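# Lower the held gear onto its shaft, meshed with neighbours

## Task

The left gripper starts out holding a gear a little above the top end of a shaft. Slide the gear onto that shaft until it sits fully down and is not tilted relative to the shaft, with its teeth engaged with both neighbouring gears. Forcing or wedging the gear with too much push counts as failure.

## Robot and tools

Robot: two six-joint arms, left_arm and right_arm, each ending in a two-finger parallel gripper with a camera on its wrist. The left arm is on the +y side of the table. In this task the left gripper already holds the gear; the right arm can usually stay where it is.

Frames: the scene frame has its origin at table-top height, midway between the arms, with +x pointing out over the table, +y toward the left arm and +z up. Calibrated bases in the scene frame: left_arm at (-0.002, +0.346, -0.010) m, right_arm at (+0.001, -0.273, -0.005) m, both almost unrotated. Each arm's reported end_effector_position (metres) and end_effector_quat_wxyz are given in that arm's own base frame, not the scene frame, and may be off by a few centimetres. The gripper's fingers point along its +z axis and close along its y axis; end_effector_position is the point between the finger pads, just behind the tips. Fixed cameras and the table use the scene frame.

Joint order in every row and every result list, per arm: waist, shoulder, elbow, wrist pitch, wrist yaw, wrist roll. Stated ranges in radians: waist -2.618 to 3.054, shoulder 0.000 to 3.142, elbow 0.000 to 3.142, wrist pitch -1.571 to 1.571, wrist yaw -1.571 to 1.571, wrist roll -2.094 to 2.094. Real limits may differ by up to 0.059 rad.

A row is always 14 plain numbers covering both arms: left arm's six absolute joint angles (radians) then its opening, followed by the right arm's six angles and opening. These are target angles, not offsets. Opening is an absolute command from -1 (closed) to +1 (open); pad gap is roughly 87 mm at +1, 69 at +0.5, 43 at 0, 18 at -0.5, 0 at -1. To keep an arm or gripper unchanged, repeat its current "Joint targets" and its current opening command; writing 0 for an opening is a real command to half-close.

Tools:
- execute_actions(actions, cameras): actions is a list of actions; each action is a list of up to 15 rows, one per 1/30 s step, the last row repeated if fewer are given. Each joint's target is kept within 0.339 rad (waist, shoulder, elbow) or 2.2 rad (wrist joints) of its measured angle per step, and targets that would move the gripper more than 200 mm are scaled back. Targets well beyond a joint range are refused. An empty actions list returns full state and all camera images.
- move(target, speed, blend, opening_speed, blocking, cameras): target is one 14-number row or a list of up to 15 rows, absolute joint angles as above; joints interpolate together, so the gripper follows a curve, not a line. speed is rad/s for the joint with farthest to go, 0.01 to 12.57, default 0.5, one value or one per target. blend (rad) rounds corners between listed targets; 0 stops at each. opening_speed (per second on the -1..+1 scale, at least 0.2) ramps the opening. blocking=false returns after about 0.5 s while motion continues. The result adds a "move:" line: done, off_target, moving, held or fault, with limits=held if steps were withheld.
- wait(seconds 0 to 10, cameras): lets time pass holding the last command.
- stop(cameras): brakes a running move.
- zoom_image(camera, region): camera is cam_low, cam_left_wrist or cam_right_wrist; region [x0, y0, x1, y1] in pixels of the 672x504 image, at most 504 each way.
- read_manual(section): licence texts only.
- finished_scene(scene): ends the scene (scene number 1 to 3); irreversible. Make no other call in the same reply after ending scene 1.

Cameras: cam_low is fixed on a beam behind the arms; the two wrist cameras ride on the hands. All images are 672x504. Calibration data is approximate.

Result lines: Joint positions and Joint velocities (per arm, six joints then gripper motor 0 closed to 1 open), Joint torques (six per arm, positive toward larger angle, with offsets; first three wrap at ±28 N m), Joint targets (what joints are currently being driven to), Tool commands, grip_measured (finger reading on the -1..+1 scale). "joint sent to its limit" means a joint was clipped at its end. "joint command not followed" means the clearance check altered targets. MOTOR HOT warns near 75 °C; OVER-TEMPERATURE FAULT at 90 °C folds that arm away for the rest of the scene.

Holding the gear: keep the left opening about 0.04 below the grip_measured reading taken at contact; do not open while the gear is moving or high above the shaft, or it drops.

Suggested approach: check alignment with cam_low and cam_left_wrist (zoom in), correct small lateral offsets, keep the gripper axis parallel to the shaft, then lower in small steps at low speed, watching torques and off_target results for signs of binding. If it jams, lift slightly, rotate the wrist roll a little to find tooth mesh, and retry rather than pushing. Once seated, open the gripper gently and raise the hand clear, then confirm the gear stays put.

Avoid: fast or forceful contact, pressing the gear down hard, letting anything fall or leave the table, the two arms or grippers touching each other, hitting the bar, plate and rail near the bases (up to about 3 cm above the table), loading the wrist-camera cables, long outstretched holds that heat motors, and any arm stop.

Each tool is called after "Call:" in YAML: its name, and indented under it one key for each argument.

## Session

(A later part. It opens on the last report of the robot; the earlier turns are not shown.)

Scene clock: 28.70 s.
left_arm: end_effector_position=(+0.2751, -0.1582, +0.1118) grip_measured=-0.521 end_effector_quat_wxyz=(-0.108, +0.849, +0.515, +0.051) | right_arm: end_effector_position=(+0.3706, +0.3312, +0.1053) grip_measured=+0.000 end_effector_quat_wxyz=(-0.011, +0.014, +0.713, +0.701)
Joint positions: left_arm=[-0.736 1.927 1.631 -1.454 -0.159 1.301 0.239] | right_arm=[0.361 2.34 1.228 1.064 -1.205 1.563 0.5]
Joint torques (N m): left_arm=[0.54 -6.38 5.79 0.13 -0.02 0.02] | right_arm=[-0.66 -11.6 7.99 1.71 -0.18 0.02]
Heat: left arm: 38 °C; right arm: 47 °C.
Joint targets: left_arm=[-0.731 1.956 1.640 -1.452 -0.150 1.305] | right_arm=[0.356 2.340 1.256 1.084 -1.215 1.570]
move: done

Call:
move:
  target:
    - [-0.733, 1.972, 1.678, -1.496, -0.131, 1.322, -1, 0.356, 2.34, 1.256, 1.084, -1.215, 1.57, 0]
  speed: [0.08]

Scene clock: 30.03 s.
left_arm: end_effector_position=(+0.2735, -0.1603, +0.1114) grip_measured=-0.521 end_effector_quat_wxyz=(-0.118, +0.851, +0.510, +0.039) | right_arm: end_effector_position=(+0.3706, +0.3312, +0.1053) grip_measured=+0.000 end_effector_quat_wxyz=(-0.011, +0.014, +0.713, +0.701)
Joint positions: left_arm=[-0.736 1.951 1.661 -1.486 -0.143 1.312 0.239] | right_arm=[0.361 2.34 1.228 1.064 -1.205 1.563 0.5]
Joint torques (N m): left_arm=[0.35 -7.21 6.39 -0.04 0.02 0.09] | right_arm=[-0.66 -11.6 7.97 1.71 -0.18 0.01]
Heat: left arm: 38 °C; right arm: 48 °C.
Joint targets: left_arm=[-0.733 1.972 1.678 -1.496 -0.131 1.322] | right_arm=[0.356 2.340 1.256 1.084 -1.215 1.570]
move: done

Call:
move:
  target:
    - [-0.733, 1.972, 1.642, -1.470, -0.133, 1.322, -1, 0.356, 2.34, 1.256, 1.084, -1.215, 1.57, 0]
  speed: [0.05]

Scene clock: 31.13 s.
left_arm: end_effector_position=(+0.2735, -0.1602, +0.1112) grip_measured=-0.521 end_effector_quat_wxyz=(-0.118, +0.852, +0.509, +0.039) | right_arm: end_effector_position=(+0.3706, +0.3312, +0.1053) grip_measured=+0.000 end_effector_quat_wxyz=(-0.011, +0.014, +0.713, +0.701)
Joint positions: left_arm=[-0.736 1.951 1.66 -1.485 -0.143 1.313 0.239] | right_arm=[0.361 2.34 1.228 1.064 -1.205 1.563 0.5]
Joint torques (N m): left_arm=[0.36 -7.23 3.63 0.2 0 0.08] | right_arm=[-0.66 -11.62 7.97 1.71 -0.18 0.01]
Heat: left arm: 38 °C; right arm: 48 °C.
Joint targets: left_arm=[-0.733 1.972 1.642 -1.470 -0.133 1.322] | right_arm=[0.356 2.340 1.256 1.084 -1.215 1.570]
move: done

Call:
move:
  target:
    - [-0.733, 1.972, 1.636, -1.463, -0.133, 1.322, -1, 0.356, 2.34, 1.256, 1.084, -1.215, 1.57, 0]
    - [-0.733, 1.972, 1.636, -1.463, -0.133, 1.312, -1, 0.356, 2.34, 1.256, 1.084, -1.215, 1.57, 0]
    - [-0.733, 1.972, 1.636, -1.463, -0.133, 1.296, -1, 0.356, 2.34, 1.256, 1.084, -1.215, 1.57, 0]
  speed: [0.05,0.02,0.02]
  blend: 0.001

Scene clock: 44.97 s.
left_arm: end_effector_position=(+0.2743, -0.1598, +0.1108) grip_measured=-0.521 end_effector_quat_wxyz=(-0.118, +0.851, +0.510, +0.042) | right_arm: end_effector_position=(+0.3706, +0.3312, +0.1053) grip_measured=+0.000 end_effector_quat_wxyz=(-0.011, +0.014, +0.713, +0.701)
Joint positions: left_arm=[-0.736 1.951 1.658 -1.481 -0.149 1.309 0.239] | right_arm=[0.361 2.34 1.228 1.064 -1.205 1.563 0.5]
Joint torques (N m): left_arm=[0.36 -7.21 3.34 0.23 0.05 -0.18] | right_arm=[-0.66 -11.6 7.97 1.71 -0.18 0.01]
Motor temperatures (°C): left_arm=[26 38 36 27 22 24 26] | right_arm=[22 52 35 28 26 22 25]
Heat: left arm: 38 °C; right arm: 52 °C.
Joint targets: left_arm=[-0.733 1.972 1.636 -1.463 -0.133 1.296] | right_arm=[0.356 2.340 1.256 1.084 -1.215 1.570]
move: done

Call:
move:
  target: [-0.733, 1.972, 1.634, -1.461, -0.133, 1.282, -1, 0.356, 2.34, 1.256, 1.084, -1.215, 1.57, 0]
  speed: 0.05
  cameras: ["cam_left_wrist","cam_right_wrist"]

Call:
zoom_image:
  camera: "cam_left_wrist"
  region: [380, 140, 460, 240]

Call:
zoom_image:
  camera: "cam_left_wrist"
  region: [400, 200, 480, 300]

Call:
zoom_image:
  camera: "cam_right_wrist"
  region: [350, 190, 450, 320]

Scene clock: 45.90 s.
left_arm: end_effector_position=(+0.2742, -0.1597, +0.1109) grip_measured=-0.521 end_effector_quat_wxyz=(-0.117, +0.848, +0.515, +0.044) | right_arm: end_effector_position=(+0.3706, +0.3312, +0.1053) grip_measured=+0.000 end_effector_quat_wxyz=(-0.011, +0.014, +0.713, +0.701)
Joint positions: left_arm=[-0.736 1.951 1.658 -1.48 -0.15 1.298 0.239] | right_arm=[0.361 2.34 1.228 1.064 -1.205 1.563 0.5]
Joint torques (N m): left_arm=[0.38 -7.23 3.18 0.24 0.07 -0.2] | right_arm=[-0.66 -11.6 7.97 1.71 -0.18 0.02]
Heat: left arm: 38 °C; right arm: 52 °C.
Joint targets: left_arm=[-0.733 1.972 1.634 -1.461 -0.133 1.282] | right_arm=[0.356 2.340 1.256 1.084 -1.215 1.570]
move: done
camera_calibration:
cam_left_wrist: T_world_to_cam=[[-0.891821, 0.429445, 0.142242, 0.291351], [0.312476, 0.357395, 0.880129, -0.106193], [0.32713, 0.829365, -0.452923, 0.237005], [0, 0, 0, 1]] pos_world=[0.215484, -0.28373, 0.159366]
cam_right_wrist: T_world_to_cam=[[-0.0577351, -0.0233377, -0.998059, 0.133359], [-0.662037, -0.747393, 0.0557735, 0.512464], [-0.747244, 0.663972, 0.0277004, 0.198271], [0, 0, 0, 1]] pos_world=[0.495127, 0.254477, 0.099026]
Images, in order (width x height): cam_left_wrist 672x504, cam_right_wrist 672x504.

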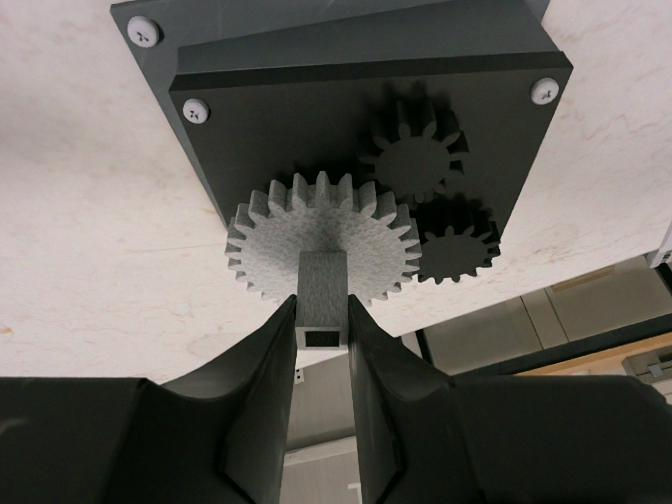

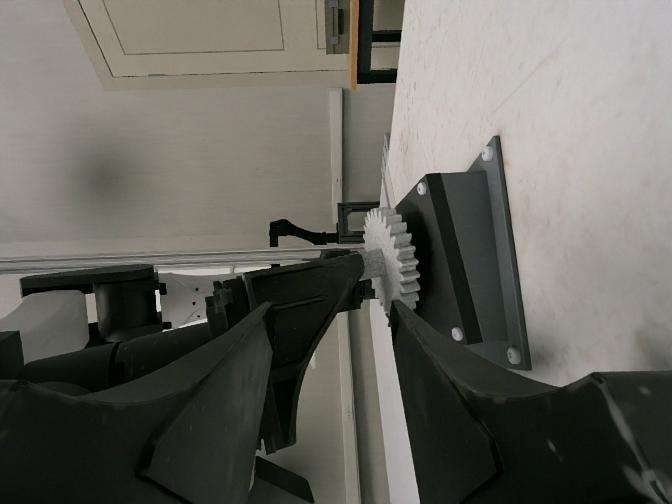

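Scaled by 5.040 from the camera's 672x504 image, which has a finer 960x720 frame.

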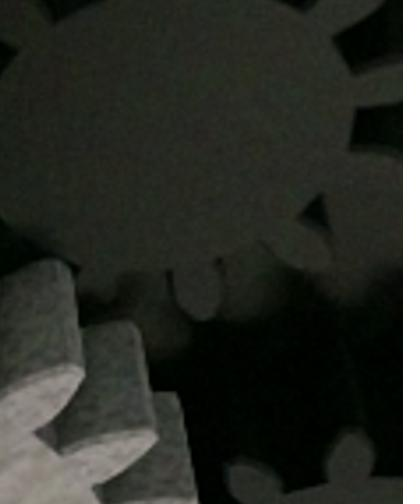

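Scaled by 5.040 from the camera's 672x504 image, which has a finer 960x720 frame.

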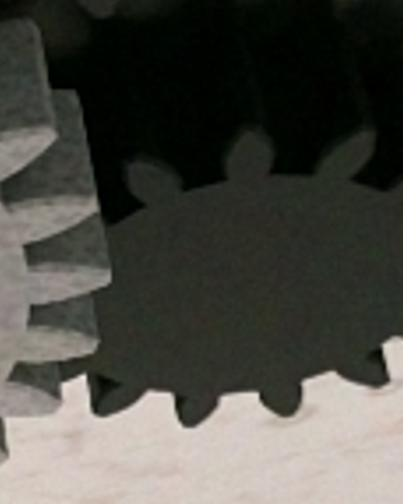

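Scaled by 3.877 from the camera's 672x504 image, which has a finer 960x720 frame.

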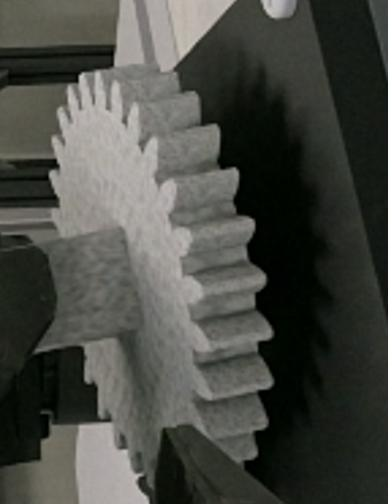

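Call:
move:
  target:
    - [-0.731, 1.904, 1.638, -1.480, -0.130, 1.411, -1, 0.356, 2.34, 1.256, 1.084, -1.215, 1.57, 0]
  speed: [0.12]

Scene clock: 48.80 s.
left_arm: end_effector_position=(+0.2746, -0.1611, +0.1118) grip_measured=-0.521 end_effector_quat_wxyz=(-0.116, +0.873, +0.473, +0.033) | right_arm: end_effector_position=(+0.3706, +0.3312, +0.1053) grip_measured=+0.000 end_effector_quat_wxyz=(-0.011, +0.014, +0.713, +0.701)
Joint positions: left_arm=[-0.736 1.937 1.649 -1.481 -0.138 1.398 0.239] | right_arm=[0.361 2.34 1.228 1.064 -1.205 1.563 0.5]
Joint torques (N m): left_arm=[0.47 -11.48 4.23 0.07 -0.01 0.11] | right_arm=[-0.66 -11.6 7.97 1.7 -0.18 0.02]
Heat: left arm: 39 °C; right arm: 53 °C.
Joint targets: left_arm=[-0.731 1.904 1.638 -1.480 -0.130 1.411] | right_arm=[0.356 2.340 1.256 1.084 -1.215 1.570]
move: done

Call:
move:
  target:
    - [-0.731, 1.904, 1.626, -1.466, -0.133, 1.411, -1, 0.356, 2.34, 1.256, 1.084, -1.215, 1.57, 0]
  speed: [0.06]

Scene clock: 49.60 s.
left_arm: end_effector_position=(+0.2738, -0.1603, +0.1094) grip_measured=-0.521 end_effector_quat_wxyz=(-0.118, +0.873, +0.472, +0.032) | right_arm: end_effector_position=(+0.3706, +0.3312, +0.1053) grip_measured=+0.000 end_effector_quat_wxyz=(-0.011, +0.014, +0.713, +0.701)
Joint positions: left_arm=[-0.736 1.937 1.637 -1.474 -0.138 1.401 0.239] | right_arm=[0.361 2.34 1.228 1.064 -1.205 1.563 0.5]
Joint torques (N m): left_arm=[0.46 -11.41 4.15 0.13 -0.04 0.09] | right_arm=[-0.66 -11.6 7.97 1.71 -0.18 0.02]
Heat: left arm: 39 °C; right arm: 53 °C.
Joint targets: left_arm=[-0.731 1.904 1.626 -1.466 -0.133 1.411] | right_arm=[0.356 2.340 1.256 1.084 -1.215 1.570]
move: done

Call:
move:
  target:
    - [-0.728, 1.899, 1.607, -1.449, -0.135, 1.411, -1, 0.356, 2.34, 1.256, 1.084, -1.215, 1.57, 0]
  speed: [0.06]

Call:
move:
  target:
    - [-0.725, 1.896, 1.588, -1.432, -0.137, 1.411, -1, 0.356, 2.34, 1.256, 1.084, -1.215, 1.57, 0]
  speed: [0.06]

Scene clock: 50.43 s.
left_arm: end_effector_position=(+0.2732, -0.1597, +0.1060) grip_measured=-0.521 end_effector_quat_wxyz=(-0.117, +0.873, +0.472, +0.032) | right_arm: end_effector_position=(+0.3706, +0.3312, +0.1053) grip_measured=+0.000 end_effector_quat_wxyz=(-0.011, +0.014, +0.713, +0.701)
Joint positions: left_arm=[-0.736 1.932 1.619 -1.458 -0.138 1.401 0.239] | right_arm=[0.361 2.34 1.228 1.064 -1.205 1.563 0.5]
Joint torques (N m): left_arm=[0.76 -11.44 4.14 0.14 -0.06 0.09] | right_arm=[-0.65 -11.62 7.97 1.71 -0.18 0.02]
Heat: left arm: 40 °C; right arm: 53 °C.
Joint targets: left_arm=[-0.728 1.899 1.607 -1.449 -0.135 1.411] | right_arm=[0.356 2.340 1.256 1.084 -1.215 1.570]
move: done

Scene clock: 51.17 s.
left_arm: end_effector_position=(+0.2732, -0.1583, +0.1012) grip_measured=-0.521 end_effector_quat_wxyz=(-0.118, +0.873, +0.473, +0.032) | right_arm: end_effector_position=(+0.3706, +0.3312, +0.1053) grip_measured=+0.000 end_effector_quat_wxyz=(-0.011, +0.014, +0.713, +0.701)
Joint positions: left_arm=[-0.732 1.932 1.599 -1.44 -0.138 1.402 0.239] | right_arm=[0.361 2.34 1.228 1.064 -1.205 1.563 0.5]
Joint torques (N m): left_arm=[0.73 -11.64 4.16 0.13 -0.08 0.08] | right_arm=[-0.66 -11.6 7.95 1.71 -0.18 0.01]
Heat: left arm: 40 °C; right arm: 53 °C.
Joint targets: left_arm=[-0.725 1.896 1.588 -1.432 -0.137 1.411] | right_arm=[0.356 2.340 1.256 1.084 -1.215 1.570]
move: off_target (left_arm); left_arm: the shoulder is farthest, 0.036 rad from its target

Nearly there.

Call:
move:
  target:
    - [-0.723, 1.893, 1.573, -1.420, -0.139, 1.411, -1, 0.356, 2.34, 1.256, 1.084, -1.215, 1.57, 0]
  speed: [0.06]
  cameras: ["cam_right_wrist","cam_left_wrist"]

Call:
zoom_image:
  camera: "cam_right_wrist"
  region: [350, 190, 450, 320]

Scene clock: 52.03 s.
left_arm: end_effector_position=(+0.2728, -0.1579, +0.1003) grip_measured=-0.521 end_effector_quat_wxyz=(-0.115, +0.873, +0.473, +0.033) | right_arm: end_effector_position=(+0.3706, +0.3312, +0.1053) grip_measured=+0.000 end_effector_quat_wxyz=(-0.011, +0.014, +0.713, +0.701)
Joint positions: left_arm=[-0.732 1.924 1.586 -1.428 -0.138 1.402 0.239] | right_arm=[0.361 2.34 1.228 1.064 -1.205 1.563 0.5]
Joint torques (N m): left_arm=[0.94 -11.18 4.05 0.14 -0.1 0.08] | right_arm=[-0.66 -11.6 7.97 1.71 -0.18 0.02]
Heat: left arm: 41 °C; right arm: 53 °C.
Joint targets: left_arm=[-0.723 1.893 1.573 -1.420 -0.139 1.411] | right_arm=[0.356 2.340 1.256 1.084 -1.215 1.570]
move: done
camera_calibration:
cam_left_wrist: T_world_to_cam=[[-0.842996, 0.514197, 0.157984, 0.289338], [0.369658, 0.340399, 0.86457, -0.113725], [0.390782, 0.787229, -0.477032, 0.209607], [0, 0, 0, 1]] pos_world=[0.20404, -0.275074, 0.152602]
cam_right_wrist: T_world_to_cam=[[-0.0577351, -0.0233377, -0.998059, 0.133359], [-0.662037, -0.747393, 0.0557735, 0.512464], [-0.747244, 0.663972, 0.0277004, 0.198271], [0, 0, 0, 1]] pos_world=[0.495127, 0.254477, 0.099026]
Images, in order (width x height): cam_left_wrist 672x504, cam_right_wrist 672x504.

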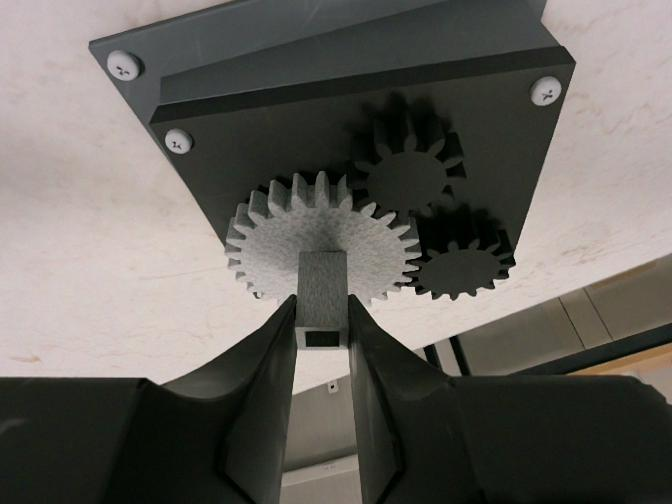

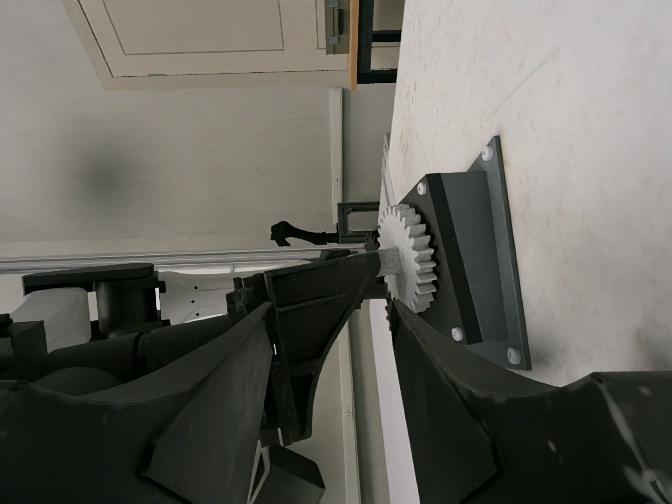

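Scaled by 3.877 from the camera's 672x504 image, which has a finer 960x720 frame.

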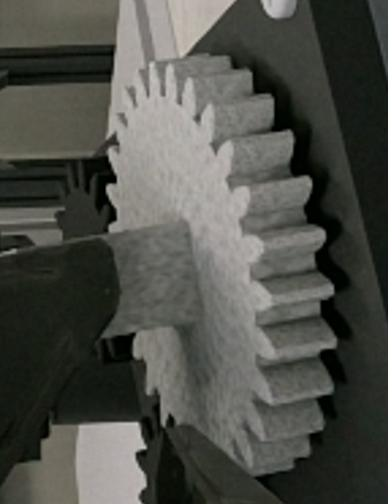

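Call:
move:
  target:
    - [-0.723, 1.897, 1.567, -1.411, -0.137, 1.411, -1, 0.356, 2.34, 1.256, 1.084, -1.215, 1.57, 0]
  speed: [0.06]

Scene clock: 52.93 s.
left_arm: end_effector_position=(+0.2727, -0.1578, +0.1000) grip_measured=-0.521 end_effector_quat_wxyz=(-0.114, +0.873, +0.473, +0.033) | right_arm: end_effector_position=(+0.3706, +0.3312, +0.1053) grip_measured=+0.000 end_effector_quat_wxyz=(-0.011, +0.014, +0.713, +0.701)
Joint positions: left_arm=[-0.732 1.922 1.582 -1.425 -0.139 1.402 0.239] | right_arm=[0.361 2.34 1.228 1.064 -1.205 1.563 0.5]
Joint torques (N m): left_arm=[0.92 -10.69 3.86 0.21 -0.08 0.08] | right_arm=[-0.66 -11.6 7.97 1.71 -0.18 0.02]
Heat: left arm: 41 °C; right arm: 54 °C.
Joint targets: left_arm=[-0.723 1.897 1.567 -1.411 -0.137 1.411] | right_arm=[0.356 2.340 1.256 1.084 -1.215 1.570]
move: done

Call:
move:
  target:
    - [-0.728, 1.905, 1.580, -1.422, -0.139, 1.406, -0.2, 0.356, 2.34, 1.256, 1.084, -1.215, 1.57, 0]
    - [-0.748, 1.955, 1.795, -1.570, -0.139, 1.406, -0.2, 0.356, 2.34, 1.256, 1.084, -1.215, 1.57, 0]
  speed: [0.1, 0.3]
  opening_speed: 1.0
  cameras: ["cam_left_wrist","cam_right_wrist"]

Call:
zoom_image:
  camera: "cam_left_wrist"
  region: [200, 0, 600, 300]

Call:
zoom_image:
  camera: "cam_right_wrist"
  region: [350, 190, 450, 320]

Scene clock: 55.53 s.
left_arm: end_effector_position=(+0.2836, -0.1710, +0.1415) grip_measured=-0.200 end_effector_quat_wxyz=(-0.089, +0.876, +0.473, +0.042) | right_arm: end_effector_position=(+0.3706, +0.3312, +0.1053) grip_measured=+0.000 end_effector_quat_wxyz=(-0.011, +0.014, +0.713, +0.701)
Joint positions: left_arm=[-0.74 1.937 1.777 -1.553 -0.139 1.402 0.4] | right_arm=[0.361 2.34 1.228 1.064 -1.205 1.563 0.5]
Joint torques (N m): left_arm=[-0.72 -7.36 6.58 0.01 -0.1 0.02] | right_arm=[-0.65 -11.59 7.98 1.71 -0.18 0.02]
Heat: left arm: 41 °C; right arm: 54 °C.
Joint targets: left_arm=[-0.748 1.955 1.795 -1.570 -0.139 1.406] | right_arm=[0.356 2.340 1.256 1.084 -1.215 1.570]
move: done
camera_calibration:
cam_left_wrist: T_world_to_cam=[[-0.844143, 0.525704, 0.105156, 0.308402], [0.337555, 0.368789, 0.866055, -0.135189], [0.416508, 0.76657, -0.488765, 0.226199], [0, 0, 0, 1]] pos_world=[0.211755, -0.285669, 0.195209]
cam_right_wrist: T_world_to_cam=[[-0.0577351, -0.0233377, -0.998059, 0.133359], [-0.662037, -0.747393, 0.0557735, 0.512464], [-0.747244, 0.663972, 0.0277004, 0.198271], [0, 0, 0, 1]] pos_world=[0.495127, 0.254477, 0.099026]
Images, in order (width x height): cam_left_wrist 672x504, cam_right_wrist 672x504.

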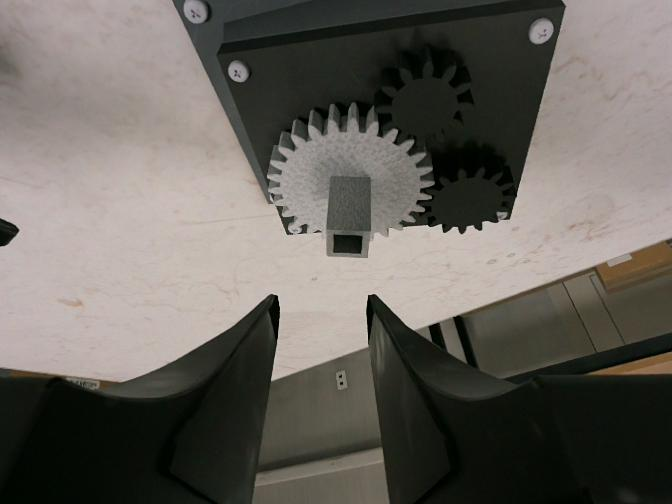

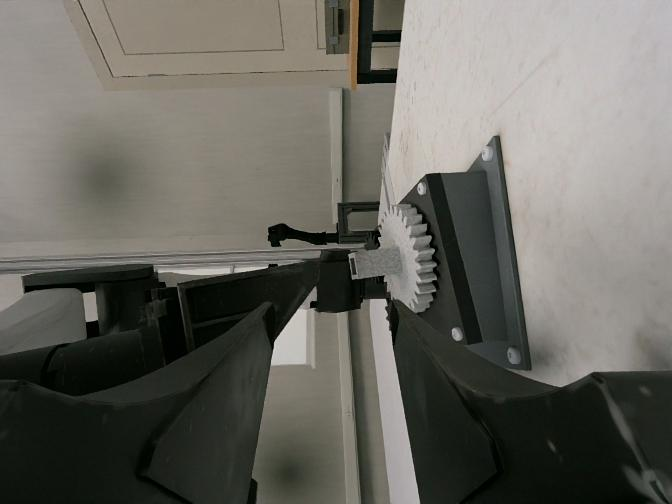

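Scaled by 1.260 from the camera's 672x504 image, which has a finer 960x720 frame.

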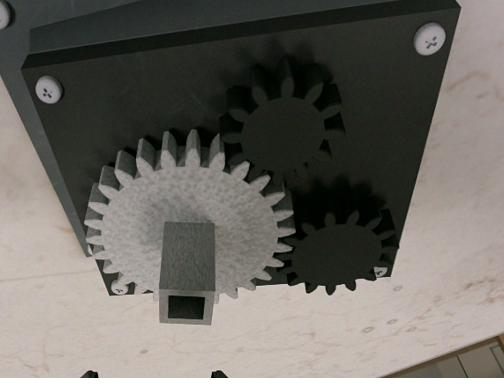

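Scaled by 3.877 from the camera's 672x504 image, which has a finer 960x720 frame.

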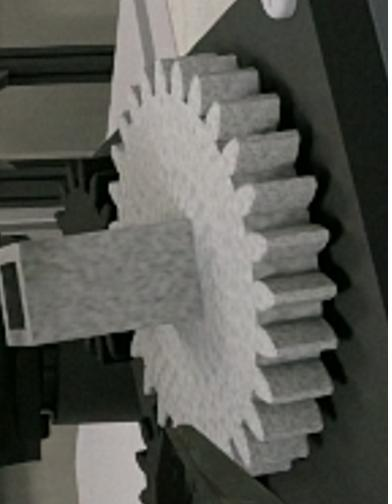

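Call:
finished_scene:
  scene: 2

The scene is finished: the task was done.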